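## Task

Shelf spots carry a lot number on the shelf lip directly beneath them, and several spots may have the same number. Bring one cardboard box from lot 451 and one from lot 434 onto the desk so that nothing overhangs the desk's edge. All other cardboard boxes must remain on their original shelves. If no box of a lot exists in the storeroom, leave that lot out. The robot must not fall or finish leaning, or the task fails.

## Robot and tools

Robot: a Hello Robot Stretch 3 with one arm. It has a two-wheeled base (0.33 m long, 0.34 m wide, rounded back) that pivots about a point 0.05 m behind its front edge, a lift riding a vertical mast, and a telescoping arm that reaches out to the robot's right. The base cannot slide sideways, so to shift the gripper forward or back you drive the base. A wrist (yaw, pitch, roll) and a two-finger gripper sit at the arm's end. A head with pan and tilt carries head_camera and nav_camera; wrist_camera rides on the gripper. Loose objects may occasionally get nudged by something outside your control.

Frames: the base frame has its origin on the floor midway between the drive wheels, x forward, y to the left, z up, in metres. hand_pose is reported in it, at the point where closed fingertips meet. The odometry frame is the base frame as it was when the scene began; base_odometry counts wheel rotation only, so slip shows as travel, and heading is in radians, left positive, within -3.142 to 3.142.

move: one action per call. Either "servos": "reboot" alone (re-enables servos that shut themselves off; they then hold position), or "base" and/or "joints", plus optional "speeds", "pace" or "contact_limits". All named motions begin together. "base" is an object holding exactly one key: translate_m (a relative drive distance in metres from where the base last reported itself, forward positive, -3 to 3) or rotate_rad (a relative turn in radians, left positive, -6.4 to 6.4). "joints" is one object of absolute targets keyed by joint name: lift_m 0 to 1.1; arm_m 0 to 0.52 (extension); wrist_yaw_rad -1.345 to 4.42 (0 lines the gripper along the arm, positive swings it toward the front); wrist_pitch_rad -1.57 to 0.451 (0 level, negative tips fingertips down); wrist_roll_rad -2.911 to 2.918 (0 has fingers side by side, level); gripper_m -0.089 to 0.179 (larger opens wider; fingertip gap is roughly 0.007 m under the value when nearly shut, 0.025 m under when wide); head_pan_rad -3.953 to 1.73 (0 ahead, positive left, -1.57 looks along the arm); head_tilt_rad -1.53 to 0.419 (negative looks down). Out-of-range values get the call refused; unknown keys make it invalid. "pace" is "default" or "max"; "speeds" gives per-motion top speeds (same keys, plus translate_m and rotate_rad), capped at max. Base speed is limited to 0.10 m/s and 0.63 rad/s unless lift_m is below 0.30, arm_m below 0.03 and wrist_yaw_rad above 2.54. Any motion is cut off after 14 s (time_out). "cameras" lists which images to return (omitted or ["all"] gives all, [] none). "blocking" true (default) returns when everything rests; false returns within about half a second while motion continues, and wait(0) then reports it under "earlier move".

contact_limits: only arm_m, lift_m, translate_m, rotate_rad, placed alongside their own command. arm_m, translate_m and rotate_rad take a motor_effort percent (1 to 100) at which the motion halts; lift_m takes {"down": n, "up": n}, a force percent beyond free motion (under about 12 may trip on its own). The base only stops on contact if you give it a limit; each wheel then stops separately and can swing the robot.

wait: seconds 0 to 10, plus cameras; returns state and images. stop: brakes everything you started. zoom_image: camera name and region [x0, y0, x1, y1] in pixels of that camera's latest image, up to 504 by 504. finished_scene: pass the current scene number; the goal must hold without the robot afterwards.

Results: "move" reads "done" or the worst status. base_status and joint_status show done, moving, off_target (resting short and maybe still pushing), contact_stop (that joint goes slack until commanded again), time_out or torque_fault (target dropped). on_its_own lists uncommanded behaviour; "held at" is a target, not a reading. motor_effort is percent of maximum, with peak in brackets. lidar_m: 12 sectors of 30 degrees, first ahead, counting counter-clockwise (4th left, 7th behind, 10th right), seeing only at 0.17 m height. wrist_depth_mm and head_depth_mm are 7x7 grids in mm. base_tilt is in degrees. Trust turned_by_imu over turned_by_wheels when they disagree by over 0.15 rad. head_camera images arrive rotated; turn them a quarter clockwise. nav_camera needs a quarter turn counterclockwise. A refused call or an unrequested stop cancels the remaining move, wait and finished_scene calls in that reply.

Cautions: to grip, command gripper_m below the object's width; to release, at least 0.05 above it. Readings do not confirm a grasp. Before folding the wrist over the base (yaw 3.0) or unfolding, put lift_m in 0.32 to 0.95, pitch -0.4, roll near 0; with yaw below -0.4 keep pitch at -0.5 or lower. Wrist and head never contact-stop and will fault after sustained pushing. Pushing into something rigid with the gripper above about 0.45 m, or driving while holding or hooking something fixed, can tip the robot; if base_tilt leans, back off. Avoid drops, releasing moving objects, slams, hard hits and heavy pushing.

Each tool is called after "Emit:" as name(argument=value, ...) on one line, values as JSON.

## Session

Emit:
move(joints={"lift_m": 0.28, "head_pan_rad": -1.57, "head_tilt_rad": -0.35}, pace="max", cameras=["head_camera", "nav_camera"])

Emit:
move(joints={"head_pan_rad": 0.0}, pace="max", cameras=["nav_camera", "head_camera"])

Emit:
move(joints={"head_pan_rad": -3.14}, pace="max", cameras=["nav_camera"])

Scene clock: 2.07 s.
move: done
base_odometry: x=+0.000 y=+0.000 heading=+0.000
turned_by_wheels: +0.000
turned_by_imu: +0.000
base_tilt: forward=-0.4 right=-1.1
lidar_m: 0.73 0.73 0.85 1.53 2.67 1.26 1.01 1.12 1.82 1.63 1.40 0.83
head_depth_mm: 1712 1852 1879 2054 2492 1950 1513 / 1885 2094 2160 2290 2273 1939 1503 / 1902 2011 2112 2247 2296 1942 1510 / 1856 1950 2057 2207 2276 1919 1488 / 1415 1499 1593 1735 1896 1858 1479 / 1747 1819 1954 2077 2121 1884 1477 / 1732 1796 1904 2019 2104 1800 1484
base_status: not commanded
joint_positions: lift_m=+0.280 arm_m=+0.001 wrist_yaw_rad=+3.009 wrist_pitch_rad=-0.463 wrist_roll_rad=+0.000 gripper_m=+0.037 head_pan_rad=-1.578 head_tilt_rad=-0.352
joint_status: all done
measured_speeds: translate_m=+0.000 rotate_rad=+0.000 lift_m=+0.000 arm_m=+0.000 wrist_yaw_rad=+0.000 wrist_pitch_rad=+0.000 wrist_roll_rad=+0.000 head_pan_rad=+0.024 head_tilt_rad=+0.000
motor_effort: left_wheel=-0.7(1.0) right_wheel=+0.1(1.2) lift_m=+30.4(30.8) arm_m=-6.2(6.5) wrist_yaw_rad=-0.3(2.1) wrist_pitch_rad=+2.1(2.3) wrist_roll_rad=-0.3(0.3) gripper_m=+0.5(0.8) head_pan_rad=+3.6(5.1) head_tilt_rad=-1.1(8.1)
hand_pose: x=+0.0076 y=+0.0711 z=+0.2827 quat_wxyz=(+0.208, +0.697, +0.117, +0.676) (m; base frame)
wrist_depth_mm: - 139 - - - 921 699 / - 151 - - - 962 727 / 891 170 777 858 839 836 746 / 702 640 209 683 678 670 658 / 581 580 212 553 567 558 558 / 504 302 130 288 127 484 479 / 266 265 248 258 410 425 427
pictures: head_camera (sideways), nav_camera (sideways)
camera_calibration:
head_camera: T_world_to_cam=[[-0.0440995, 0.295577, -0.9543, 1.25773], [0.997177, -0.045083, -0.0600445, 0.0717153], [-0.0607705, -0.954254, -0.292755, 0.336969], [0, 0, 0, 1]] pos_world=[0.00443027, -0.04697, 1.30321]
nav_camera: T_world_to_cam=[[0.014674, -0.320398, 0.947169, -1.18979], [-0.999887, -0.00765839, 0.0129002, 0.0394799], [0.0031206, -0.947252, -0.320474, 0.370312], [0, 0, 0, 1]] pos_world=[0.0557789, -0.0301246, 1.2451]

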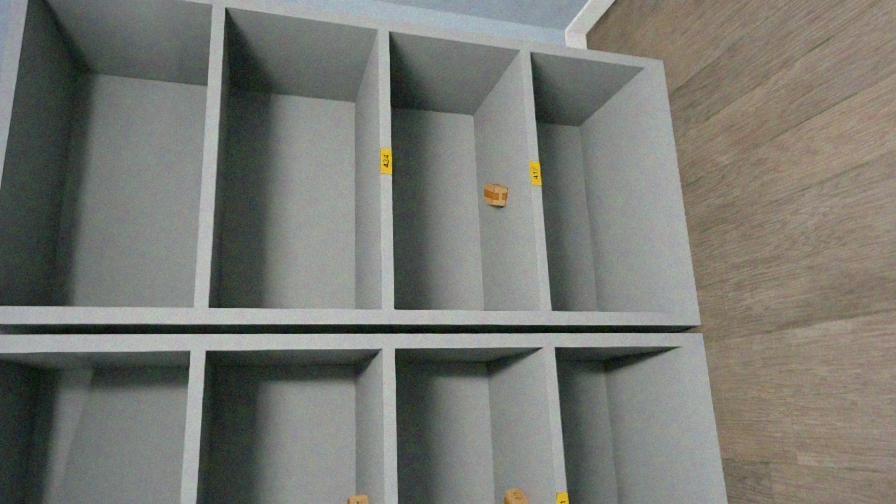

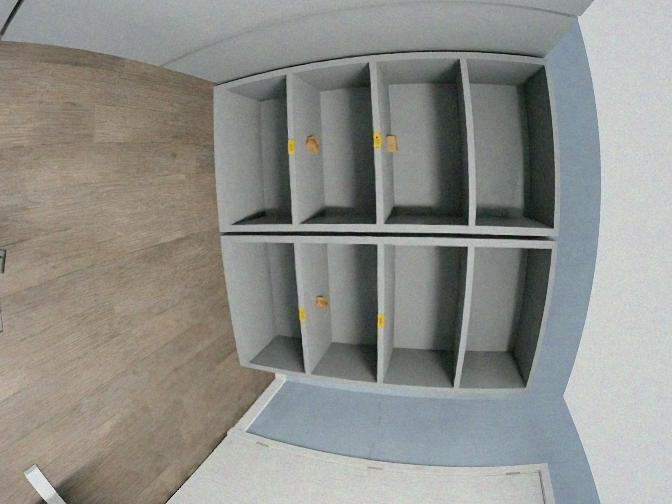

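Scene clock: 4.13 s.
move: done
base_odometry: x=+0.000 y=+0.000 heading=+0.000
turned_by_wheels: +0.000
turned_by_imu: +0.000
base_tilt: forward=-0.4 right=-1.4
lidar_m: 0.73 0.73 0.85 1.54 2.67 1.26 1.02 1.12 1.82 1.63 1.40 0.83
head_depth_mm: 665 707 753 807 872 946 1032 / 646 686 733 781 844 911 993 / 638 672 711 760 813 881 953 / 614 656 697 742 792 854 925 / 600 633 672 714 764 818 886 / 586 618 654 694 738 793 854 / 572 604 638 677 719 770 827
base_status: not commanded
joint_positions: lift_m=+0.280 arm_m=+0.001 wrist_yaw_rad=+3.009 wrist_pitch_rad=-0.463 wrist_roll_rad=+0.000 gripper_m=+0.037 head_pan_rad=+0.008 head_tilt_rad=-0.352
joint_status: all done
measured_speeds: translate_m=+0.000 rotate_rad=+0.000 lift_m=+0.000 arm_m=+0.000 wrist_yaw_rad=+0.000 wrist_pitch_rad=+0.000 wrist_roll_rad=+0.000 head_pan_rad=-0.024 head_tilt_rad=+0.000
motor_effort: left_wheel=+0.1(0.8) right_wheel=-0.2(1.1) lift_m=+31.0(31.5) arm_m=-9.7(10.1) wrist_yaw_rad=-0.1(1.5) wrist_pitch_rad=+2.1(2.2) wrist_roll_rad=+0.1(0.3) gripper_m=+0.8(0.9) head_pan_rad=-2.9(4.6) head_tilt_rad=+2.5(3.0)
hand_pose: x=+0.0076 y=+0.0711 z=+0.2827 quat_wxyz=(+0.208, +0.697, +0.117, +0.676) (m; base frame)
wrist_depth_mm: - 139 - - - 922 712 / - 152 - - - 955 713 / 880 169 771 842 840 824 754 / 700 650 210 686 673 670 666 / 585 585 213 553 560 557 559 / 498 301 130 289 127 484 484 / 265 263 249 259 406 423 424
pictures: head_camera (sideways), nav_camera (sideways)
camera_calibration:
head_camera: T_world_to_cam=[[-0.294854, -0.0487, -0.9543, 1.25926], [0.0295389, 0.997759, -0.0600445, 0.0776179], [0.955086, -0.0458933, -0.292755, 0.330772], [0, 0, 0, 1]] pos_world=[0.0530903, -0.000937631, 1.30321]
nav_camera: T_world_to_cam=[[0.320131, 0.0196649, 0.947169, -1.19165], [0.0232384, -0.999647, 0.0129002, 0.0332388], [0.947088, 0.0178809, -0.320474, 0.364554], [0, 0, 0, 1]] pos_world=[0.0354468, 0.0501423, 1.2451]

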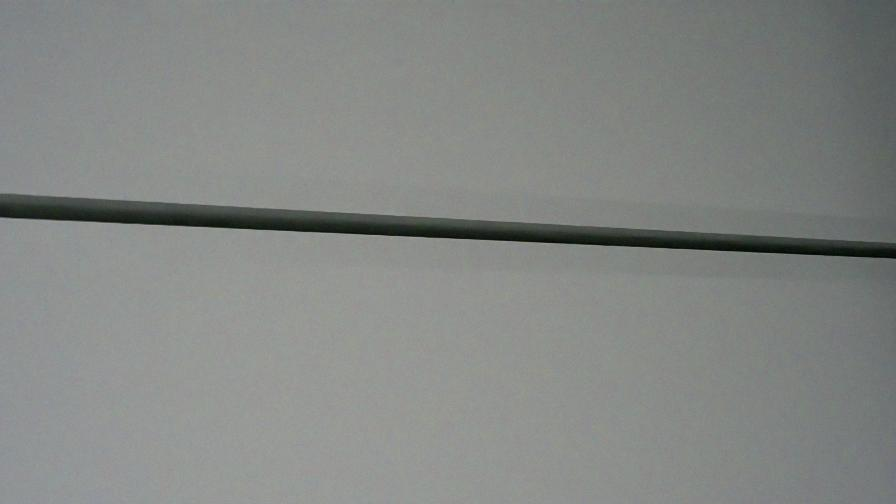

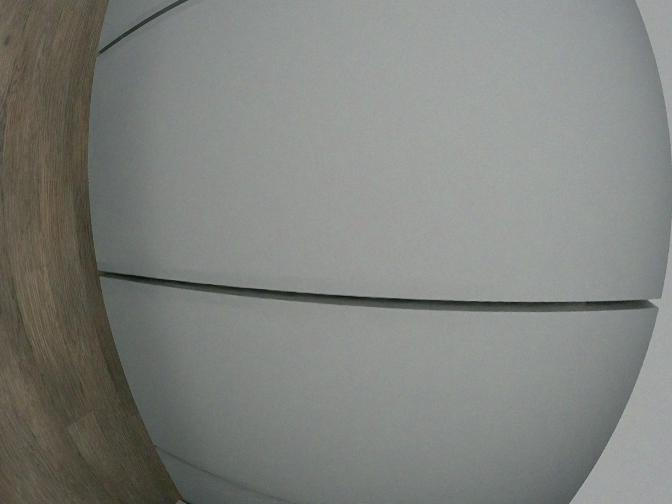

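Scene clock: 6.80 s.
move: done
base_odometry: x=+0.000 y=+0.000 heading=+0.000
turned_by_wheels: +0.000
turned_by_imu: +0.000
base_tilt: forward=-0.3 right=-1.2
lidar_m: 0.73 0.73 0.86 1.53 2.67 1.26 1.02 1.12 1.82 1.63 1.40 0.83
head_depth_mm: 1520 1618 1723 1807 1244 1875 1512 / 1481 1560 1668 1764 1229 1721 1462 / 1447 1524 1624 1717 1222 1611 1454 / 1401 1487 1582 1653 1210 1466 1484 / 1371 1443 1523 1603 1197 1719 1495 / 1326 1406 1477 1558 1194 972 1435 / 1301 1374 1439 1527 1176 919 1477
base_status: not commanded
joint_positions: lift_m=+0.280 arm_m=+0.001 wrist_yaw_rad=+3.009 wrist_pitch_rad=-0.463 wrist_roll_rad=+0.000 gripper_m=+0.037 head_pan_rad=-3.148 head_tilt_rad=-0.350
joint_status: all done
measured_speeds: translate_m=+0.000 rotate_rad=+0.000 lift_m=+0.000 arm_m=+0.000 wrist_yaw_rad=+0.000 wrist_pitch_rad=+0.000 wrist_roll_rad=+0.000 head_pan_rad=+0.024 head_tilt_rad=+0.000
motor_effort: left_wheel=-0.3(0.8) right_wheel=+0.4(1.1) lift_m=+30.9(31.3) arm_m=-13.3(13.4) wrist_yaw_rad=-0.1(1.6) wrist_pitch_rad=+2.1(2.2) wrist_roll_rad=-0.2(0.3) gripper_m=+0.8(1.1) head_pan_rad=+3.5(4.7) head_tilt_rad=+4.7(5.8)
hand_pose: x=+0.0076 y=+0.0711 z=+0.2827 quat_wxyz=(+0.208, +0.697, +0.117, +0.676) (m; base frame)
wrist_depth_mm: - 140 - - - 897 711 / - 152 - - - 954 715 / 869 169 785 855 833 826 760 / 703 656 210 680 673 672 661 / 582 581 214 553 567 566 560 / 496 300 130 289 127 483 482 / 264 264 250 260 410 424 419
pictures: nav_camera (sideways)
camera_calibration:
nav_camera: T_world_to_cam=[[-0.318233, -0.0149444, 0.947895, -1.18871], [-0.00842856, 0.999881, 0.0129343, 0.0333875], [-0.947975, -0.00387325, -0.318321, 0.373312], [0, 0, 0, 1]] pos_world=[-0.0241138, -0.0497021, 1.24517]

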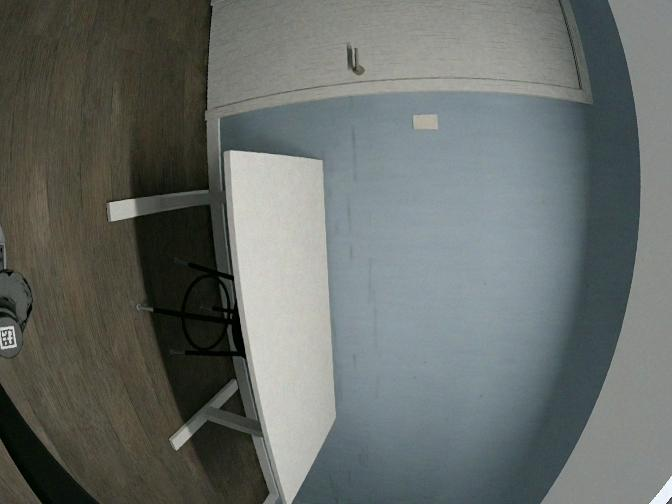

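Emit:
move(joints={"head_pan_rad": -1.40}, pace="max", cameras=["head_camera"])

Emit:
zoom_image(camera="head_camera", region=[330, 0, 600, 130])

Emit:
zoom_image(camera="head_camera", region=[330, 330, 630, 480])

Scene clock: 30.53 s.
move: done
base_odometry: x=+0.000 y=+0.000 heading=+0.000
turned_by_wheels: +0.000
turned_by_imu: +0.000
base_tilt: forward=-0.3 right=-1.3
lidar_m: 0.73 0.73 0.86 1.53 2.67 1.26 1.01 1.12 1.82 1.63 1.40 0.83
head_depth_mm: 1837 1925 2055 2181 2217 1948 1530 / 1836 1925 2045 2189 2208 1923 1509 / 1509 1512 2004 2127 2170 1903 1494 / 1744 1891 1954 2058 1931 1870 1490 / 1811 1870 1998 2115 2242 1881 1480 / 1791 1848 1961 2095 2240 1869 1479 / 1762 1849 1943 2079 2114 1849 1473
base_status: not commanded
joint_positions: lift_m=+0.280 arm_m=+0.001 wrist_yaw_rad=+3.009 wrist_pitch_rad=-0.463 wrist_roll_rad=+0.000 gripper_m=+0.037 head_pan_rad=-1.391 head_tilt_rad=-0.350
joint_status: all done
measured_speeds: translate_m=+0.000 rotate_rad=+0.000 lift_m=+0.000 arm_m=+0.000 wrist_yaw_rad=+0.000 wrist_pitch_rad=+0.000 wrist_roll_rad=+0.000 head_pan_rad=-0.024 head_tilt_rad=+0.000
motor_effort: left_wheel=-0.6(0.7) right_wheel=-0.1(1.4) lift_m=+30.2(31.1) arm_m=-12.5(13.2) wrist_yaw_rad=-0.3(1.6) wrist_pitch_rad=+2.1(2.2) wrist_roll_rad=+0.1(0.4) gripper_m=+1.0(1.0) head_pan_rad=-3.0(6.6) head_tilt_rad=+3.8(5.4)
hand_pose: x=+0.0076 y=+0.0711 z=+0.2827 quat_wxyz=(+0.208, +0.697, +0.117, +0.676) (m; base frame)
wrist_depth_mm: - 139 - - - 909 705 / - 152 - - - 970 742 / 868 169 771 842 840 831 750 / 710 643 209 687 677 664 670 / 582 573 213 551 564 563 554 / 500 301 130 288 127 481 479 / 265 263 250 258 406 422 425
pictures: head_camera (sideways)
camera_calibration:
head_camera: T_world_to_cam=[[-0.0977015, 0.279501, -0.955162, 1.25918], [0.988246, 0.140632, -0.0599337, 0.0716257], [0.117575, -0.94979, -0.289956, 0.332238], [0, 0, 0, 1]] pos_world=[0.0131775, -0.0464596, 1.30335]

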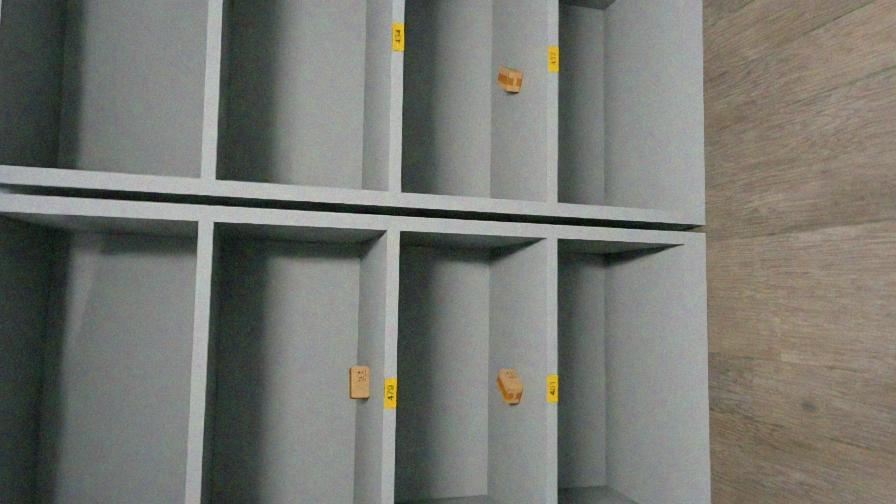

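Scaled by 1.867 from the camera's 896x504 image, which has a finer 1280x720 frame.

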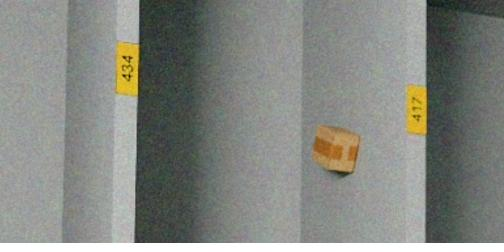

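Scaled by 1.680 from the camera's 896x504 image, which has a finer 1280x720 frame.

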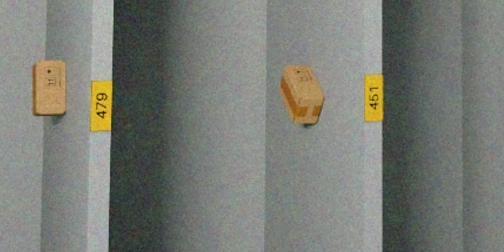

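Emit:
move(base={"rotate_rad": -1.353}, joints={"head_pan_rad": -1.57, "head_tilt_rad": -0.8}, pace="max", cameras=[])

Emit:
move(base={"translate_m": 1.0}, pace="max", cameras=[])

Emit:
move(base={"rotate_rad": 1.602}, pace="max", cameras=["head_camera"])

Scene clock: 113.37 s.
move: done
base_odometry: x=+0.000 y=+0.000 heading=-1.353
turned_by_wheels: -1.353
turned_by_imu: -1.326
base_tilt: forward=-0.3 right=-1.1
lidar_m: 1.63 1.03 0.76 0.73 0.76 1.04 2.67 1.65 1.01 1.12 1.61 1.97
head_depth_mm: 1334 1453 1105 1780 1593 1333 1155 / 1331 1456 1094 1812 1571 1333 1151 / 1336 1427 1086 1858 1574 1334 1140 / 1337 1438 1063 1734 1546 1315 1140 / 1338 1464 1065 1817 1548 1312 1139 / 1336 1526 1761 1854 1520 1300 1132 / 1324 1510 1745 1855 1528 1292 1124
base_status: done
joint_positions: lift_m=+0.280 arm_m=+0.001 wrist_yaw_rad=+3.009 wrist_pitch_rad=-0.463 wrist_roll_rad=+0.000 gripper_m=+0.037 head_pan_rad=-1.576 head_tilt_rad=-0.807
joint_status: all done
measured_speeds: all 0
motor_effort: left_wheel=+6.8(14.7) right_wheel=-8.7(15.3) lift_m=+30.6(30.6) arm_m=-12.7(13.4) wrist_yaw_rad=+1.0(1.6) wrist_pitch_rad=+2.0(2.2) wrist_roll_rad=+0.2(0.3) gripper_m=+0.9(1.0) head_pan_rad=+2.7(4.3) head_tilt_rad=+0.1(8.4)
hand_pose: x=+0.0076 y=+0.0711 z=+0.2827 quat_wxyz=(+0.208, +0.697, +0.117, +0.676) (m; base frame)
wrist_depth_mm: 690 139 728 742 762 787 797 / 770 153 792 813 840 859 884 / 821 169 775 847 842 849 819 / 709 636 210 684 684 670 666 / 582 582 213 557 557 560 553 / 502 303 130 291 127 485 481 / 266 264 251 260 406 421 423
pictures: none
No camera images: "cameras" was empty.

Scene clock: 118.03 s.
move: done
base_odometry: x=+0.216 y=-0.976 heading=-1.353
turned_by_wheels: +0.000
turned_by_imu: +0.001
base_tilt: forward=-0.3 right=-1.1
lidar_m: 0.69 0.94 0.75 0.73 0.76 1.03 3.66 1.77 1.48 1.55 1.28 0.65
head_depth_mm: 1312 1494 1751 1935 1594 1344 1165 / 1331 1503 1736 1905 1582 1336 1154 / 1316 1491 1748 1908 1565 1325 1148 / 1310 1492 1726 1910 1561 1319 1148 / 1318 1497 1743 1895 1552 1314 1142 / 1320 1498 1758 1882 1526 1307 1131 / 1331 1523 1783 1868 1529 1288 1127
base_status: done
joint_positions: lift_m=+0.280 arm_m=+0.001 wrist_yaw_rad=+3.009 wrist_pitch_rad=-0.463 wrist_roll_rad=+0.000 gripper_m=+0.037 head_pan_rad=-1.570 head_tilt_rad=-0.800
joint_status: not commanded
measured_speeds: all 0
motor_effort: left_wheel=+1.3(16.2) right_wheel=+4.7(11.0) lift_m=+29.1(30.6) arm_m=-10.6(13.1) wrist_yaw_rad=-1.2(2.1) wrist_pitch_rad=+2.0(2.3) wrist_roll_rad=-0.1(0.3) gripper_m=+0.8(1.0) head_pan_rad=+3.5(4.2) head_tilt_rad=+2.1(3.2)
hand_pose: x=+0.0076 y=+0.0711 z=+0.2827 quat_wxyz=(+0.208, +0.697, +0.117, +0.676) (m; base frame)
wrist_depth_mm: 702 139 716 751 756 779 769 / 758 151 787 817 849 857 833 / 811 169 769 844 836 824 757 / 704 645 209 685 673 666 663 / 582 582 213 554 559 568 556 / 502 301 130 289 127 484 484 / 266 264 251 260 407 422 424
pictures: none
No camera images: "cameras" was empty.

Scene clock: 120.17 s.
move: done
base_odometry: x=+0.216 y=-0.976 heading=+0.249
turned_by_wheels: +1.602
turned_by_imu: +1.570
base_tilt: forward=-0.3 right=-1.3
lidar_m: 0.73 0.76 1.05 3.66 2.05 1.48 1.54 1.28 0.65 0.72 0.92 0.75
head_depth_mm: 548 589 684 1040 1389 1294 1164 / 833 729 693 835 1023 1289 1155 / 907 807 1063 1094 1053 1272 1154 / 909 795 1199 1118 1359 1297 1144 / 908 781 1196 1114 1354 1286 1142 / 907 766 1201 1065 1347 1283 1131 / 912 758 1208 1091 1372 1272 1130
base_status: done
joint_positions: lift_m=+0.280 arm_m=+0.001 wrist_yaw_rad=+3.009 wrist_pitch_rad=-0.463 wrist_roll_rad=+0.000 gripper_m=+0.037 head_pan_rad=-1.570 head_tilt_rad=-0.800
joint_status: not commanded
measured_speeds: all 0
motor_effort: left_wheel=-5.8(14.9) right_wheel=+8.0(14.1) lift_m=+29.2(30.3) arm_m=-12.3(13.3) wrist_yaw_rad=+1.2(1.7) wrist_pitch_rad=+2.1(2.2) wrist_roll_rad=+0.3(0.3) gripper_m=+0.8(1.0) head_pan_rad=+2.6(3.9) head_tilt_rad=+1.4(2.6)
hand_pose: x=+0.0076 y=+0.0711 z=+0.2827 quat_wxyz=(+0.208, +0.697, +0.117, +0.676) (m; base frame)
wrist_depth_mm: - 139 - - - - 870 / - 152 - - - - 836 / 869 169 777 848 837 824 822 / 708 637 210 676 676 676 659 / 593 577 213 557 565 561 553 / 501 302 130 289 127 482 476 / 265 264 251 261 408 424 425
pictures: head_camera (sideways)
camera_calibration:
head_camera: T_world_to_cam=[[-0.0469267, 0.678775, -0.732845, 0.968941], [0.99749, -0.00709906, -0.0704482, 0.0852193], [-0.053021, -0.734312, -0.676739, 0.836539], [0, 0, 0, 1]] pos_world=[0.004818, -0.0428074, 1.28221]

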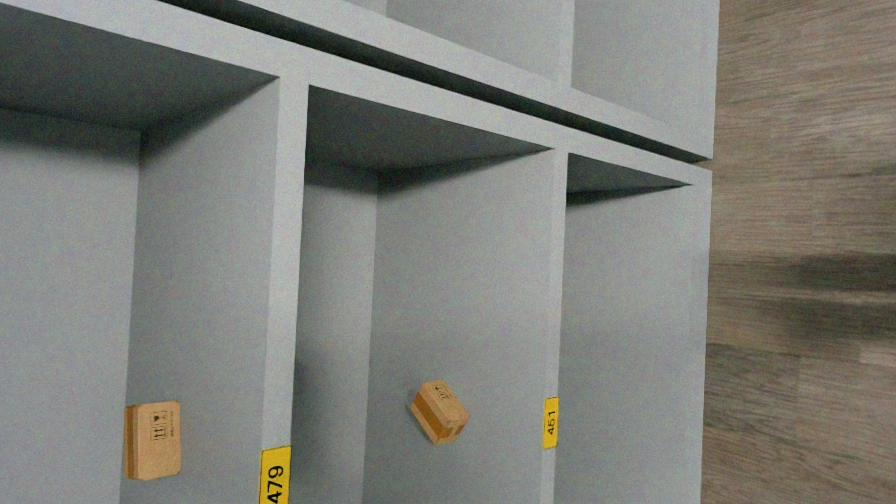

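Emit:
move(base={"translate_m": 0.25}, joints={"lift_m": 0.55, "wrist_pitch_rad": -0.4}, pace="max", cameras=[])

Emit:
move(joints={"lift_m": 0.64, "wrist_yaw_rad": 0, "wrist_pitch_rad": -0.4, "gripper_m": 0.179}, pace="max", cameras=[])

Emit:
move(joints={"arm_m": 0.25}, pace="max", cameras=["wrist_camera"])

Scene clock: 143.63 s.
move: done
base_odometry: x=+0.459 y=-0.915 heading=+0.249
turned_by_wheels: +0.000
turned_by_imu: +0.000
base_tilt: forward=-0.3 right=-1.3
lidar_m: 0.48 0.50 0.69 1.95 2.22 1.68 1.80 1.51 0.76 1.08 0.67 0.49
head_depth_mm: 906 828 1075 1110 1053 1276 1165 / 904 816 1198 1136 1371 1290 1152 / 908 798 1193 1126 1363 1303 1150 / 908 767 1194 1078 1366 1299 1144 / 910 782 1205 1110 1353 1285 1134 / 909 772 1199 1109 1379 1278 1137 / 914 758 1136 1076 1192 1256 1131
base_status: done
joint_positions: lift_m=+0.550 arm_m=+0.001 wrist_yaw_rad=+3.009 wrist_pitch_rad=-0.419 wrist_roll_rad=+0.000 gripper_m=+0.037 head_pan_rad=-1.570 head_tilt_rad=-0.800
joint_status: all done
measured_speeds: all 0
motor_effort: left_wheel=+1.2(9.5) right_wheel=+1.3(14.8) lift_m=+24.3(34.3) arm_m=-8.9(11.3) wrist_yaw_rad=-0.2(1.9) wrist_pitch_rad=+3.0(5.6) wrist_roll_rad=+0.1(0.4) gripper_m=+0.3(1.1) head_pan_rad=+2.6(3.3) head_tilt_rad=-0.8(1.5)
hand_pose: x=+0.0083 y=+0.0768 z=+0.5624 quat_wxyz=(+0.193, +0.699, +0.101, +0.681) (m; base frame)
wrist_depth_mm: - 139 - - - 785 571 / - 149 - - - 790 584 / - 165 - - - 842 587 / - 189 211 - - 850 586 / - 978 204 966 - 875 609 / 856 868 133 832 127 806 602 / 758 754 275 744 726 736 616
pictures: none
No camera images: "cameras" was empty.

Scene clock: 145.60 s.
move: done
base_odometry: x=+0.459 y=-0.915 heading=+0.249
turned_by_wheels: +0.000
turned_by_imu: +0.000
base_tilt: forward=-0.3 right=-1.2
lidar_m: 0.48 0.50 0.69 1.96 2.22 1.67 1.80 1.51 0.76 1.08 0.67 0.49
head_depth_mm: 903 827 1075 1108 1056 1280 1167 / 907 815 1187 1139 1384 1288 382 / 907 801 1201 1129 1372 1280 376 / 910 766 1199 1074 1360 1272 472 / 907 780 1206 1107 1361 1267 1143 / 913 770 1203 1109 1381 1280 1130 / 917 757 1135 1089 1200 1262 1128
base_status: not commanded
joint_positions: lift_m=+0.640 arm_m=+0.001 wrist_yaw_rad=+0.003 wrist_pitch_rad=-0.418 wrist_roll_rad=+0.000 gripper_m=+0.179 head_pan_rad=-1.570 head_tilt_rad=-0.800
joint_status: all done
measured_speeds: all 0
motor_effort: left_wheel=+1.4(1.7) right_wheel=+2.4(2.6) lift_m=+23.8(35.5) arm_m=-7.9(9.8) wrist_yaw_rad=-3.4(6.9) wrist_pitch_rad=+2.8(5.0) wrist_roll_rad=+0.1(0.3) gripper_m=+0.9(83.8) head_pan_rad=+1.9(3.1) head_tilt_rad=-1.2(1.9)
hand_pose: x=-0.0208 y=-0.3700 z=+0.6527 quat_wxyz=(+0.692, +0.148, -0.691, -0.146) (m; base frame)
wrist_depth_mm: 536 698 - - - 741 572 / 534 706 743 633 730 709 580 / 511 551 545 537 535 528 513 / 516 491 479 473 460 456 451 / 550 147 - - - 887 540 / 119 141 - - - - 121 / 118 747 - - - - 108
pictures: none
No camera images: "cameras" was empty.

Scene clock: 147.47 s.
move: done
base_odometry: x=+0.459 y=-0.915 heading=+0.249
turned_by_wheels: +0.000
turned_by_imu: +0.000
base_tilt: forward=-0.3 right=-1.2
lidar_m: 0.48 0.50 0.69 1.96 2.22 1.67 1.80 1.51 0.76 1.08 0.67 0.49
head_depth_mm: 904 829 1075 1110 1053 1276 1161 / 905 820 1197 1143 981 445 381 / 906 802 1200 1129 549 1274 1133 / 911 768 1198 1081 587 1290 1141 / 912 779 1200 1102 1359 1282 1139 / 911 770 1203 1100 1382 1282 1134 / 912 759 1135 1077 1190 1268 1129
base_status: not commanded
joint_positions: lift_m=+0.640 arm_m=+0.250 wrist_yaw_rad=+0.003 wrist_pitch_rad=-0.418 wrist_roll_rad=+0.000 gripper_m=+0.179 head_pan_rad=-1.570 head_tilt_rad=-0.800
joint_status: all done
measured_speeds: all 0
motor_effort: left_wheel=+1.5(1.7) right_wheel=+2.0(2.4) lift_m=+29.6(29.6) arm_m=+12.7(15.1) wrist_yaw_rad=-3.3(4.0) wrist_pitch_rad=+2.8(3.0) wrist_roll_rad=+0.0(0.3) gripper_m=+0.4(1.1) head_pan_rad=+1.7(2.7) head_tilt_rad=-1.9(2.5)
hand_pose: x=-0.0209 y=-0.6194 z=+0.6527 quat_wxyz=(+0.692, +0.148, -0.691, -0.146) (m; base frame)
wrist_depth_mm: 511 - 550 544 539 538 523 / 538 - - - - - 549 / 507 543 537 532 530 512 517 / 430 426 423 382 418 414 405 / 357 352 350 347 344 344 340 / 119 280 299 297 294 283 121 / 119 261 258 257 255 248 108
pictures: wrist_camera
camera_calibration:
wrist_camera: T_world_to_cam=[[-0.998893, -0.0395612, -0.025445, -0.0221215], [-0.00227013, 0.580866, -0.813996, 0.923565], [0.0469828, -0.813037, -0.580313, 0.0423462], [0, 0, 0, 1]] pos_world=[-0.0219899, -0.502913, 0.775789]

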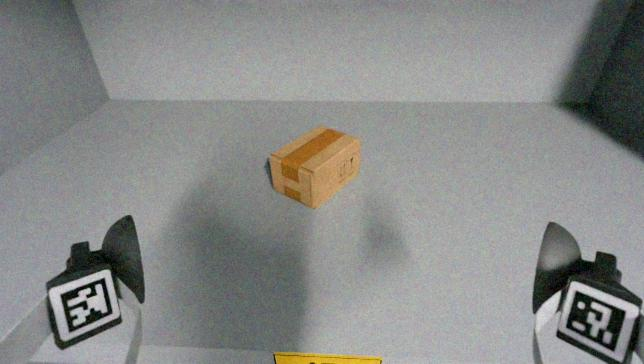

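Emit:
move(base={"translate_m": 0.11}, joints={"wrist_yaw_rad": -0.38, "lift_m": 0.60}, cameras=["wrist_camera"])

Scene clock: 194.27 s.
move: done
base_odometry: x=+0.565 y=-0.888 heading=+0.249
turned_by_wheels: +0.000
turned_by_imu: +0.000
base_tilt: forward=-0.3 right=-1.2
lidar_m: 0.37 0.38 0.53 1.50 1.92 1.76 1.90 0.88 0.83 1.09 0.52 0.38
head_depth_mm: 908 832 1192 1142 1294 1294 1164 / 906 784 1191 1136 1384 1274 417 / 913 768 1208 1087 590 582 1129 / 909 790 1198 1114 612 1272 1148 / 913 780 1195 1115 1356 1284 1139 / 916 770 1176 1100 1317 1271 1138 / 831 752 824 903 1010 1174 1105
base_status: done
joint_positions: lift_m=+0.600 arm_m=+0.250 wrist_yaw_rad=-0.377 wrist_pitch_rad=-0.418 wrist_roll_rad=+0.000 gripper_m=+0.179 head_pan_rad=-1.570 head_tilt_rad=-0.800
joint_status: all done
measured_speeds: all 0
motor_effort: left_wheel=+0.7(9.5) right_wheel=+9.8(11.1) lift_m=+28.0(28.7) arm_m=+12.8(13.6) wrist_yaw_rad=-3.9(5.4) wrist_pitch_rad=+2.8(2.9) wrist_roll_rad=-0.2(0.3) gripper_m=+0.3(1.0) head_pan_rad=+1.9(2.1) head_tilt_rad=-3.2(4.2)
hand_pose: x=-0.1041 y=-0.6036 z=+0.6127 quat_wxyz=(+0.652, +0.015, -0.707, -0.274) (m; base frame)
wrist_depth_mm: 480 513 541 - - 583 449 / 514 546 570 563 605 558 461 / 458 457 357 422 440 438 431 / 357 355 353 350 350 347 343 / 296 283 291 291 287 284 304 / 119 235 246 246 261 286 121 / 119 216 227 245 - - 108
pictures: wrist_camera
camera_calibration:
wrist_camera: T_world_to_cam=[[-0.942388, 0.333552, -0.0254449, 0.12543], [0.213221, 0.540321, -0.813996, 0.879601], [-0.257762, -0.772526, -0.580313, 0.0286157], [0, 0, 0, 1]] pos_world=[-0.0619693, -0.494998, 0.735789]

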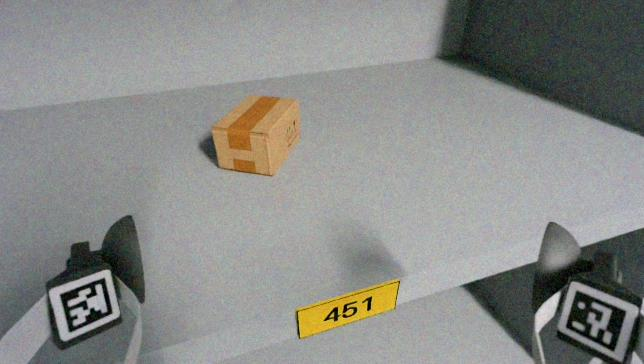

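Emit:
move(joints={"lift_m": 0.554, "arm_m": 0.488}, contact_limits={"arm_m": 35}, cameras=["wrist_camera"])

Scene clock: 220.40 s.
move: done
base_odometry: x=+0.565 y=-0.888 heading=+0.249
turned_by_wheels: +0.000
turned_by_imu: +0.000
base_tilt: forward=-0.3 right=-1.2
lidar_m: 0.37 0.38 0.53 1.50 1.92 1.76 1.90 0.88 0.83 1.09 0.52 0.38
head_depth_mm: 906 828 1193 1139 1285 1291 1158 / 908 783 1195 1137 1377 1289 484 / 909 766 1212 1032 682 1244 1085 / 908 791 1203 1008 1357 1296 1144 / 912 780 1203 1115 1366 1286 1143 / 912 768 1180 1103 1320 1282 1133 / 834 753 821 901 1006 1180 1107
base_status: not commanded
joint_positions: lift_m=+0.554 arm_m=+0.488 wrist_yaw_rad=-0.377 wrist_pitch_rad=-0.418 wrist_roll_rad=+0.000 gripper_m=+0.179 head_pan_rad=-1.570 head_tilt_rad=-0.800
joint_status: all done
measured_speeds: all 0
motor_effort: left_wheel=+0.0(0.7) right_wheel=+9.7(10.7) lift_m=+27.7(30.3) arm_m=+12.2(15.6) wrist_yaw_rad=-2.9(4.1) wrist_pitch_rad=+2.7(3.0) wrist_roll_rad=-0.1(0.3) gripper_m=+0.7(1.2) head_pan_rad=+0.9(1.9) head_tilt_rad=-5.4(6.7)
contact_limits: arm_m 35 (drawing in: default 31, maximum 55; extending or still: default 40, maximum 69)
hand_pose: x=-0.1042 y=-0.8416 z=+0.5667 quat_wxyz=(+0.652, +0.015, -0.707, -0.274) (m; base frame)
wrist_depth_mm: 283 302 324 353 384 422 441 / 304 323 351 383 412 441 434 / 320 337 343 344 336 334 330 / 275 271 270 180 265 264 261 / 226 216 222 148 212 218 217 / 119 145 179 127 177 181 121 / 116 161 160 128 159 158 108
pictures: wrist_camera
camera_calibration:
wrist_camera: T_world_to_cam=[[-0.942303, 0.333793, -0.0254451, 0.203801], [0.21336, 0.540266, -0.813996, 0.970725], [-0.257959, -0.77246, -0.580313, -0.181905], [0, 0, 0, 1]] pos_world=[-0.0619949, -0.732992, 0.689791]

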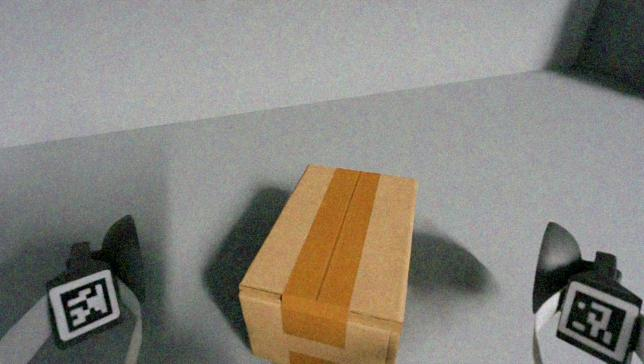

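Emit:
move(joints={"gripper_m": 0.03}, cameras=["wrist_camera"])

Scene clock: 226.87 s.
move: done
base_odometry: x=+0.565 y=-0.888 heading=+0.249
turned_by_wheels: +0.000
turned_by_imu: +0.000
base_tilt: forward=-0.2 right=-1.1
lidar_m: 0.37 0.38 0.53 1.50 1.92 1.76 1.91 0.88 0.83 1.09 0.52 0.38
head_depth_mm: 905 829 1202 1147 1286 1286 1160 / 907 790 1198 1140 1363 1285 483 / 908 768 1205 1057 679 1251 1085 / 909 793 1201 1015 1375 1295 1150 / 912 778 1203 1103 1345 1282 1137 / 911 769 1177 1096 1326 1283 1138 / 835 751 823 902 1008 1184 1107
base_status: not commanded
joint_positions: lift_m=+0.554 arm_m=+0.488 wrist_yaw_rad=-0.377 wrist_pitch_rad=-0.415 wrist_roll_rad=+0.000 gripper_m=+0.031 head_pan_rad=-1.570 head_tilt_rad=-0.800
joint_status: all done
measured_speeds: all 0
motor_effort: left_wheel=+0.5(0.9) right_wheel=+9.2(10.5) lift_m=+28.0(31.5) arm_m=-0.3(5.0) wrist_yaw_rad=-3.6(4.5) wrist_pitch_rad=+2.2(2.9) wrist_roll_rad=-0.3(0.4) gripper_m=-14.7(87.5) head_pan_rad=+0.9(1.1) head_tilt_rad=-6.2(7.3)
contact_limits: arm_m 35 (drawing in: default 31, maximum 55; extending or still: default 40, maximum 69)
hand_pose: x=-0.1043 y=-0.8419 z=+0.5675 quat_wxyz=(+0.653, +0.013, -0.707, -0.273) (m; base frame)
wrist_depth_mm: 283 303 324 349 383 419 443 / 301 322 352 382 412 442 428 / 320 335 348 343 339 336 333 / 275 274 274 190 257 267 266 / 227 226 159 151 150 221 219 / 192 192 131 132 128 182 186 / 172 114 157 144 156 156 163
pictures: wrist_camera
camera_calibration:
wrist_camera: T_world_to_cam=[[-0.942335, 0.333711, -0.0253221, 0.203664], [0.212351, 0.537723, -0.815942, 0.970446], [-0.258673, -0.774268, -0.577579, -0.184955], [0, 0, 0, 1]] pos_world=[-0.0619981, -0.733001, 0.690158]

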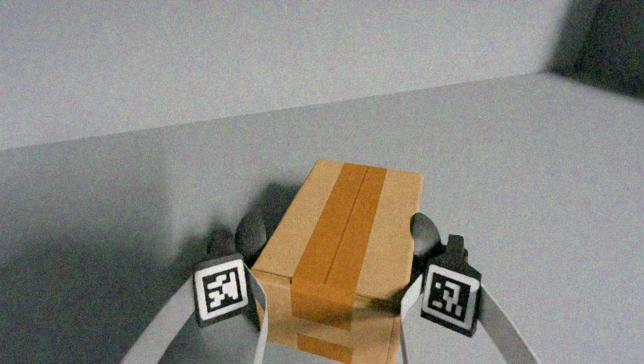

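Emit:
move(joints={"lift_m": 0.64}, cameras=["wrist_camera"])

Emit:
move(joints={"arm_m": 0.01}, speeds={"arm_m": 0.2}, cameras=[])

Emit:
move(joints={"lift_m": 0.84, "wrist_yaw_rad": 0.0, "head_tilt_rad": -0.6}, base={"translate_m": -0.52}, cameras=["wrist_camera"])

Scene clock: 238.10 s.
move: done
base_odometry: x=+0.565 y=-0.888 heading=+0.249
turned_by_wheels: +0.000
turned_by_imu: +0.000
base_tilt: forward=-0.3 right=-1.2
lidar_m: 0.37 0.38 0.53 1.50 1.92 1.76 1.91 0.89 0.83 1.08 0.52 0.38
head_depth_mm: 910 826 1198 1149 1288 1287 1166 / 905 785 1195 1137 977 451 381 / 909 764 1173 712 959 1279 1128 / 910 792 1177 782 1363 1290 1147 / 912 778 1208 1108 1356 1287 1140 / 913 768 1180 1097 1324 1273 1133 / 832 755 821 900 1009 1170 1110
base_status: not commanded
joint_positions: lift_m=+0.640 arm_m=+0.488 wrist_yaw_rad=-0.377 wrist_pitch_rad=-0.422 wrist_roll_rad=+0.000 gripper_m=+0.031 head_pan_rad=-1.570 head_tilt_rad=-0.800
joint_status: all done
measured_speeds: all 0
motor_effort: left_wheel=+0.3(0.8) right_wheel=+8.4(10.2) lift_m=+30.1(34.9) arm_m=-11.7(12.2) wrist_yaw_rad=-1.4(4.4) wrist_pitch_rad=+3.6(3.7) wrist_roll_rad=+0.1(0.3) gripper_m=-14.0(15.0) head_pan_rad=+0.0(0.8) head_tilt_rad=-6.4(7.1)
contact_limits: arm_m 35 (drawing in: default 31, maximum 55; extending or still: default 40, maximum 69)
hand_pose: x=-0.1040 y=-0.8411 z=+0.6518 quat_wxyz=(+0.652, +0.016, -0.707, -0.275) (m; base frame)
wrist_depth_mm: 283 302 324 352 385 422 443 / 301 326 351 384 425 468 461 / 326 350 384 420 463 492 471 / 352 384 403 184 395 410 409 / 350 348 160 156 152 339 338 / 298 296 131 133 128 281 289 / 260 104 244 147 242 240 252
pictures: wrist_camera
camera_calibration:
wrist_camera: T_world_to_cam=[[-0.942249, 0.333935, -0.0255872, 0.206191], [0.214548, 0.543182, -0.81174, 1.04085], [-0.25717, -0.770351, -0.583458, -0.128193], [0, 0, 0, 1]] pos_world=[-0.0619957, -0.732978, 0.77538]

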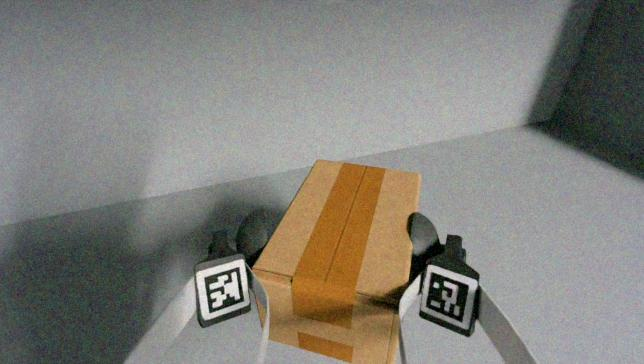

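Scene clock: 242.20 s.
move: done
base_odometry: x=+0.565 y=-0.888 heading=+0.249
turned_by_wheels: +0.000
turned_by_imu: +0.000
base_tilt: forward=-0.4 right=-1.1
lidar_m: 0.37 0.38 0.53 1.51 1.91 1.76 1.90 0.89 0.83 1.08 0.52 0.38
head_depth_mm: 908 827 1191 1147 1285 1286 1164 / 904 786 1184 1130 1375 1285 386 / 911 764 1192 1128 1369 650 371 / 911 788 1209 1123 1361 1298 476 / 908 778 1196 1107 1348 1286 1142 / 912 766 1177 1105 1317 1275 1132 / 831 752 825 903 1010 1177 1114
base_status: not commanded
joint_positions: lift_m=+0.640 arm_m=+0.010 wrist_yaw_rad=-0.377 wrist_pitch_rad=-0.422 wrist_roll_rad=+0.000 gripper_m=+0.031 head_pan_rad=-1.570 head_tilt_rad=-0.800
joint_status: all done
measured_speeds: all 0
motor_effort: left_wheel=+0.1(0.9) right_wheel=+9.2(9.8) lift_m=+26.9(30.0) arm_m=-12.8(14.5) wrist_yaw_rad=-2.1(4.7) wrist_pitch_rad=+3.7(3.7) wrist_roll_rad=-0.2(0.3) gripper_m=-14.5(14.6) head_pan_rad=-0.3(1.1) head_tilt_rad=-6.2(7.1)
hand_pose: x=-0.1040 y=-0.3631 z=+0.6518 quat_wxyz=(+0.652, +0.016, -0.707, -0.275) (m; base frame)
wrist_depth_mm: - - - - 819 588 504 / 700 693 742 729 722 611 609 / 546 541 545 533 529 585 - / 431 427 455 184 192 686 - / 410 - 156 156 151 778 - / 662 891 131 133 128 837 961 / 615 103 - 145 793 807 839
pictures: none
No camera images: "cameras" was empty.

Scene clock: 248.53 s.
move: done
base_odometry: x=+0.061 y=-1.016 heading=+0.249
turned_by_wheels: +0.000
turned_by_imu: -0.001
base_tilt: forward=-0.3 right=-1.0
lidar_m: 0.89 0.92 1.27 3.65 1.37 1.39 1.39 1.14 1.12 0.63 1.12 0.92
head_depth_mm: 884 971 937 1214 1130 984 1280 / 503 569 851 1219 1118 971 - / 502 555 615 695 896 849 1181 / 876 963 829 694 990 341 321 / 887 970 878 1221 1094 953 1158 / 885 977 866 1220 1083 1287 1162 / 891 976 853 1218 1070 1280 1167
base_status: done
joint_positions: lift_m=+0.840 arm_m=+0.010 wrist_yaw_rad=-0.003 wrist_pitch_rad=-0.422 wrist_roll_rad=+0.000 gripper_m=+0.031 head_pan_rad=-1.570 head_tilt_rad=-0.600
joint_status: all done
measured_speeds: all 0
motor_effort: left_wheel=-7.0(12.2) right_wheel=-4.3(11.8) lift_m=+26.8(36.5) arm_m=-10.1(13.4) wrist_yaw_rad=+2.0(5.6) wrist_pitch_rad=+3.5(3.7) wrist_roll_rad=+0.0(0.3) gripper_m=-14.1(14.7) head_pan_rad=-0.8(1.7) head_tilt_rad=+3.0(7.6)
hand_pose: x=-0.0222 y=-0.3788 z=+0.8518 quat_wxyz=(+0.691, +0.147, -0.691, -0.149) (m; base frame)
wrist_depth_mm: - - - 341 348 - - / - - - 374 375 - - / 921 908 941 427 420 914 899 / 797 801 788 184 470 768 729 / 650 648 157 157 152 629 629 / - 599 131 133 128 560 572 / - 103 - 143 - 102 -
pictures: wrist_camera
camera_calibration:
wrist_camera: T_world_to_cam=[[-0.999106, -0.033658, -0.025599, -0.00647678], [0.00110959, 0.584292, -0.811543, 0.945161], [0.0422722, -0.810845, -0.583732, 0.357126], [0, 0, 0, 1]] pos_world=[-0.0226162, -0.262895, 0.975339]

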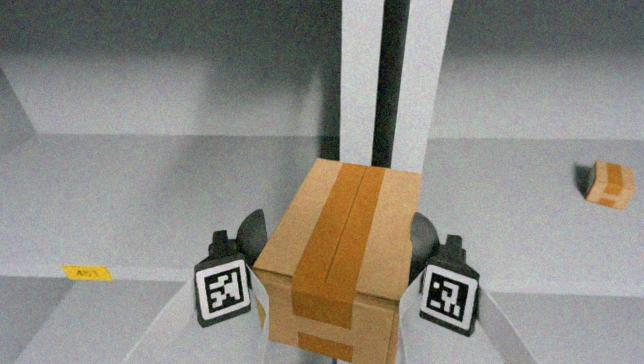

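Emit:
move(base={"rotate_rad": -1.602}, cameras=[])

Emit:
move(base={"translate_m": -1.3}, cameras=["wrist_camera", "nav_camera"])

Scene clock: 258.60 s.
move: done
base_odometry: x=+0.061 y=-1.016 heading=-1.353
turned_by_wheels: -1.602
turned_by_imu: -1.577
base_tilt: forward=-0.3 right=-1.2
lidar_m: 0.63 1.12 0.92 0.89 0.92 1.25 3.67 1.37 1.36 1.39 1.14 1.12
head_depth_mm: 1162 1267 1408 1611 1801 1526 1360 / 1153 1278 1421 1596 1763 1508 - / 1154 1259 1419 1572 1777 1396 1248 / 1153 1262 1413 1587 1759 341 322 / 1145 1265 1403 1583 1741 1455 1213 / 1153 1272 1393 1585 1747 1487 1236 / 1166 1287 1432 1605 1773 1475 1226
base_status: done
joint_positions: lift_m=+0.840 arm_m=+0.010 wrist_yaw_rad=-0.003 wrist_pitch_rad=-0.422 wrist_roll_rad=+0.000 gripper_m=+0.031 head_pan_rad=-1.570 head_tilt_rad=-0.600
joint_status: not commanded
measured_speeds: all 0
motor_effort: left_wheel=+7.9(12.4) right_wheel=-10.1(12.9) lift_m=+25.4(25.9) arm_m=-12.4(13.4) wrist_yaw_rad=+2.9(3.1) wrist_pitch_rad=+3.6(3.8) wrist_roll_rad=+0.0(0.6) gripper_m=-13.9(14.6) head_pan_rad=-1.6(2.5) head_tilt_rad=+3.5(4.1)
hand_pose: x=-0.0221 y=-0.3788 z=+0.8518 quat_wxyz=(+0.692, +0.147, -0.691, -0.149) (m; base frame)
wrist_depth_mm: - - - - - - - / - - - - - - - / - - - - - - - / 828 - - 184 - - - / - - 159 157 152 - - / - - 131 132 128 - - / - 113 - 145 - - -
pictures: none
No camera images: "cameras" was empty.

Scene clock: 272.70 s.
move: done
base_odometry: x=-0.220 y=+0.254 heading=-1.353
turned_by_wheels: +0.000
turned_by_imu: +0.000
base_tilt: forward=-0.4 right=-1.4
lidar_m: 1.92 1.26 0.92 0.88 0.91 1.24 2.37 2.03 0.98 0.77 1.01 1.97
head_depth_mm: 1186 1303 1443 1153 884 1521 1354 / 1181 1293 1420 1137 875 1472 - / 1179 1290 1414 1127 900 1109 1257 / 1169 1300 1410 1111 893 341 322 / 1177 1294 1418 1099 892 1444 1208 / 1174 1295 1417 1094 882 1409 1227 / 1169 1291 1410 1080 878 1479 1230
base_status: done
joint_positions: lift_m=+0.840 arm_m=+0.010 wrist_yaw_rad=-0.003 wrist_pitch_rad=-0.422 wrist_roll_rad=+0.000 gripper_m=+0.031 head_pan_rad=-1.570 head_tilt_rad=-0.600
joint_status: not commanded
measured_speeds: all 0
motor_effort: left_wheel=-1.1(9.7) right_wheel=-11.3(14.8) lift_m=+31.1(32.0) arm_m=+0.0(12.3) wrist_yaw_rad=+2.3(3.3) wrist_pitch_rad=+3.6(3.8) wrist_roll_rad=+0.0(0.3) gripper_m=-14.5(14.9) head_pan_rad=-2.9(3.6) head_tilt_rad=+2.9(4.0)
hand_pose: x=-0.0221 y=-0.3788 z=+0.8518 quat_wxyz=(+0.692, +0.147, -0.691, -0.149) (m; base frame)
wrist_depth_mm: - - - - - - - / - - - - - - - / - - - - - - - / - - - 183 182 - - / - - 155 156 152 - - / - - 130 133 128 - - / - 113 - 145 - - -
pictures: nav_camera (sideways), wrist_camera
camera_calibration:
nav_camera: T_world_to_cam=[[0.017554, -0.542535, 0.83985, -1.0498], [-0.999786, -0.0186931, 0.00882131, 0.0447931], [0.0109135, -0.839825, -0.542747, 0.6595], [0, 0, 0, 1]] pos_world=[0.0560142, -0.014851, 1.23922]
wrist_camera: T_world_to_cam=[[-0.999093, -0.0340328, -0.0256017, -0.00653198], [0.000892579, 0.584293, -0.811542, 0.945156], [0.042578, -0.810829, -0.583732, 0.357135], [0, 0, 0, 1]] pos_world=[-0.0225758, -0.262894, 0.975338]

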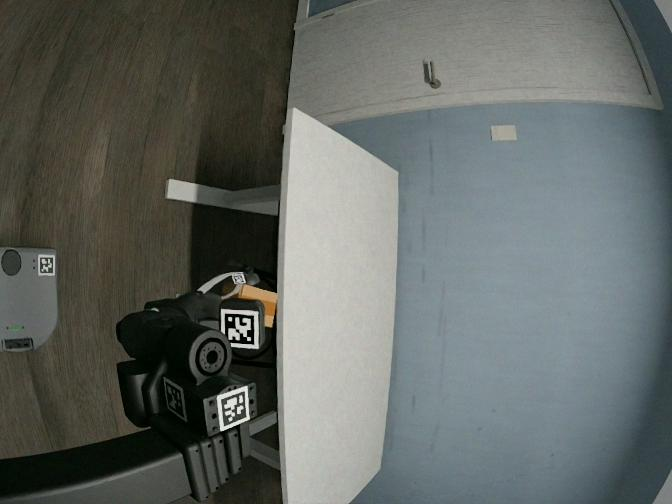

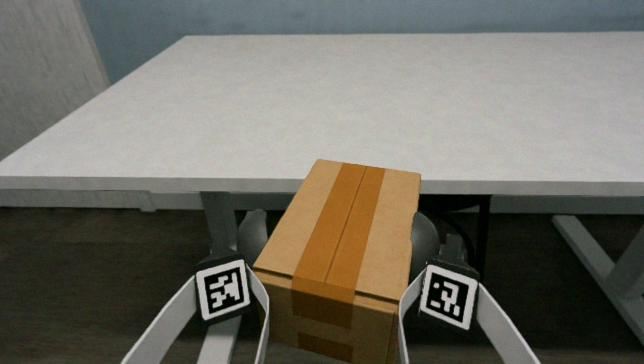

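Emit:
move(joints={"arm_m": 0.42}, speeds={"arm_m": 0.2}, cameras=[])

Emit:
move(joints={"lift_m": 0.745}, speeds={"lift_m": 0.05}, contact_limits={"lift_m": {"down": 13}}, cameras=["wrist_camera"])

Scene clock: 284.77 s.
move: done
base_odometry: x=-0.220 y=+0.254 heading=-1.353
turned_by_wheels: +0.000
turned_by_imu: +0.000
base_tilt: forward=-0.3 right=-1.2
lidar_m: 1.92 1.26 0.91 0.88 0.91 1.24 2.37 2.03 0.98 0.77 1.01 1.97
head_depth_mm: 1188 1297 1437 1144 821 293 - / 1181 1296 1410 525 364 1427 1254 / 1174 1289 1416 563 903 1461 1253 / 1182 1290 1414 592 897 1449 1254 / 1173 1291 1414 1104 888 1495 1242 / 1169 1294 1417 1095 882 1412 1231 / 1169 1289 1410 1081 879 1468 1232
base_status: not commanded
joint_positions: lift_m=+0.840 arm_m=+0.420 wrist_yaw_rad=-0.003 wrist_pitch_rad=-0.422 wrist_roll_rad=+0.000 gripper_m=+0.031 head_pan_rad=-1.570 head_tilt_rad=-0.600
joint_status: all done
measured_speeds: all 0
motor_effort: left_wheel=+0.1(1.3) right_wheel=-11.6(12.3) lift_m=+27.5(30.2) arm_m=+13.9(15.0) wrist_yaw_rad=+1.2(3.4) wrist_pitch_rad=+3.6(3.7) wrist_roll_rad=-0.1(0.3) gripper_m=-14.6(14.7) head_pan_rad=-2.3(3.7) head_tilt_rad=+2.3(3.2)
hand_pose: x=-0.0221 y=-0.7888 z=+0.8517 quat_wxyz=(+0.691, +0.147, -0.691, -0.149) (m; base frame)
wrist_depth_mm: - - - - - - - / - - - - - - - / - - - - - - - / - - - 184 183 - - / - - 153 156 148 - - / - - 131 133 128 121 - / 272 104 258 146 255 258 265
pictures: none
No camera images: "cameras" was empty.

Scene clock: 287.20 s.
move: done
base_odometry: x=-0.220 y=+0.254 heading=-1.353
turned_by_wheels: +0.000
turned_by_imu: +0.000
base_tilt: forward=-0.3 right=-1.2
lidar_m: 1.92 1.25 0.92 0.88 0.91 1.24 2.37 2.02 0.98 0.77 1.01 1.97
head_depth_mm: 1179 1303 1447 1150 883 1525 328 / 1177 1295 1417 1139 816 397 329 / 1180 1291 1414 1125 620 1427 1256 / 1173 1292 1420 1104 804 1460 1249 / 1176 1291 1410 1104 885 1482 1238 / 1177 1287 1415 1088 881 1405 1225 / 1166 1292 1417 1087 872 1464 1220
base_status: not commanded
joint_positions: lift_m=+0.745 arm_m=+0.420 wrist_yaw_rad=-0.003 wrist_pitch_rad=-0.422 wrist_roll_rad=+0.000 gripper_m=+0.031 head_pan_rad=-1.570 head_tilt_rad=-0.600
joint_status: all done
measured_speeds: all 0
motor_effort: left_wheel=-0.6(1.3) right_wheel=-10.7(11.9) lift_m=+23.8(26.7) arm_m=+11.7(13.8) wrist_yaw_rad=+2.6(3.3) wrist_pitch_rad=+3.7(3.8) wrist_roll_rad=-0.2(0.3) gripper_m=-14.1(14.6) head_pan_rad=-1.9(3.1) head_tilt_rad=+1.7(3.2)
contact_limits: lift_m down 13 (down: maximum 72; up: maximum 65)
hand_pose: x=-0.0221 y=-0.7888 z=+0.7567 quat_wxyz=(+0.691, +0.148, -0.691, -0.149) (m; base frame)
wrist_depth_mm: - - - - - - - / - - - - - - - / - - - - - - - / 266 266 263 183 191 267 265 / 231 227 162 157 153 223 221 / 196 194 131 133 128 184 189 / 170 113 160 146 158 158 165
pictures: wrist_camera
camera_calibration:
wrist_camera: T_world_to_cam=[[-0.999093, -0.034027, -0.0256097, -0.0229073], [0.000892916, 0.584475, -0.811411, 1.10761], [0.0425781, -0.810698, -0.583914, -0.0305264], [0, 0, 0, 1]] pos_world=[-0.0225758, -0.672897, 0.880315]

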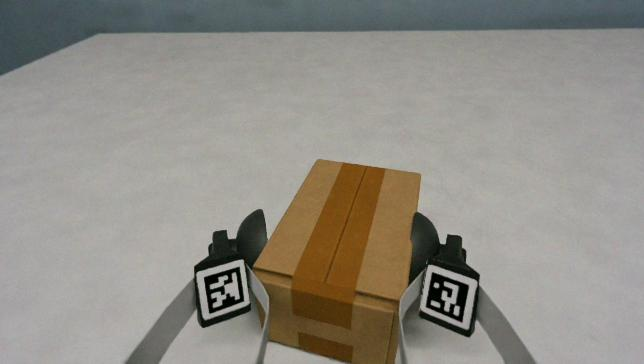

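Emit:
move(joints={"lift_m": 0.731}, speeds={"lift_m": 0.03}, contact_limits={"lift_m": {"down": 13}}, cameras=[])

Scene clock: 301.13 s.
move: done
base_odometry: x=-0.220 y=+0.254 heading=-1.353
turned_by_wheels: +0.000
turned_by_imu: +0.000
base_tilt: forward=-0.2 right=-1.3
lidar_m: 1.92 1.26 0.92 0.88 0.91 1.24 2.37 2.03 0.98 0.77 1.01 1.97
head_depth_mm: 1183 1297 1438 1151 882 1537 1182 / 1175 1301 1422 1141 815 402 342 / 1180 1297 1423 1132 622 1431 1250 / 1173 1290 1425 1116 798 1501 1248 / 1170 1298 1416 1101 889 1497 1233 / 1176 1289 1408 1092 887 1402 1232 / 1169 1295 1413 1086 873 1475 1227
base_status: not commanded
joint_positions: lift_m=+0.731 arm_m=+0.420 wrist_yaw_rad=-0.003 wrist_pitch_rad=-0.376 wrist_roll_rad=+0.002 gripper_m=+0.031 head_pan_rad=-1.570 head_tilt_rad=-0.600
joint_status: all done
measured_speeds: all 0
motor_effort: left_wheel=-0.5(1.0) right_wheel=-10.4(11.7) lift_m=+18.1(24.9) arm_m=+9.5(9.9) wrist_yaw_rad=+2.3(3.4) wrist_pitch_rad=-4.7(5.2) wrist_roll_rad=-0.9(1.0) gripper_m=-14.2(14.5) head_pan_rad=-1.5(2.3) head_tilt_rad=+2.3(2.5)
contact_limits: lift_m down 13 (down: maximum 72; up: maximum 65)
hand_pose: x=-0.0221 y=-0.7944 z=+0.7531 quat_wxyz=(+0.694, +0.131, -0.695, -0.134) (m; base frame)
wrist_depth_mm: - - - - - - - / - - - - - - - / - - - - - - - / 273 271 269 184 193 263 261 / 232 229 160 156 152 224 223 / 193 193 131 131 127 183 187 / 172 113 161 145 155 155 162
pictures: none
No camera images: "cameras" was empty.


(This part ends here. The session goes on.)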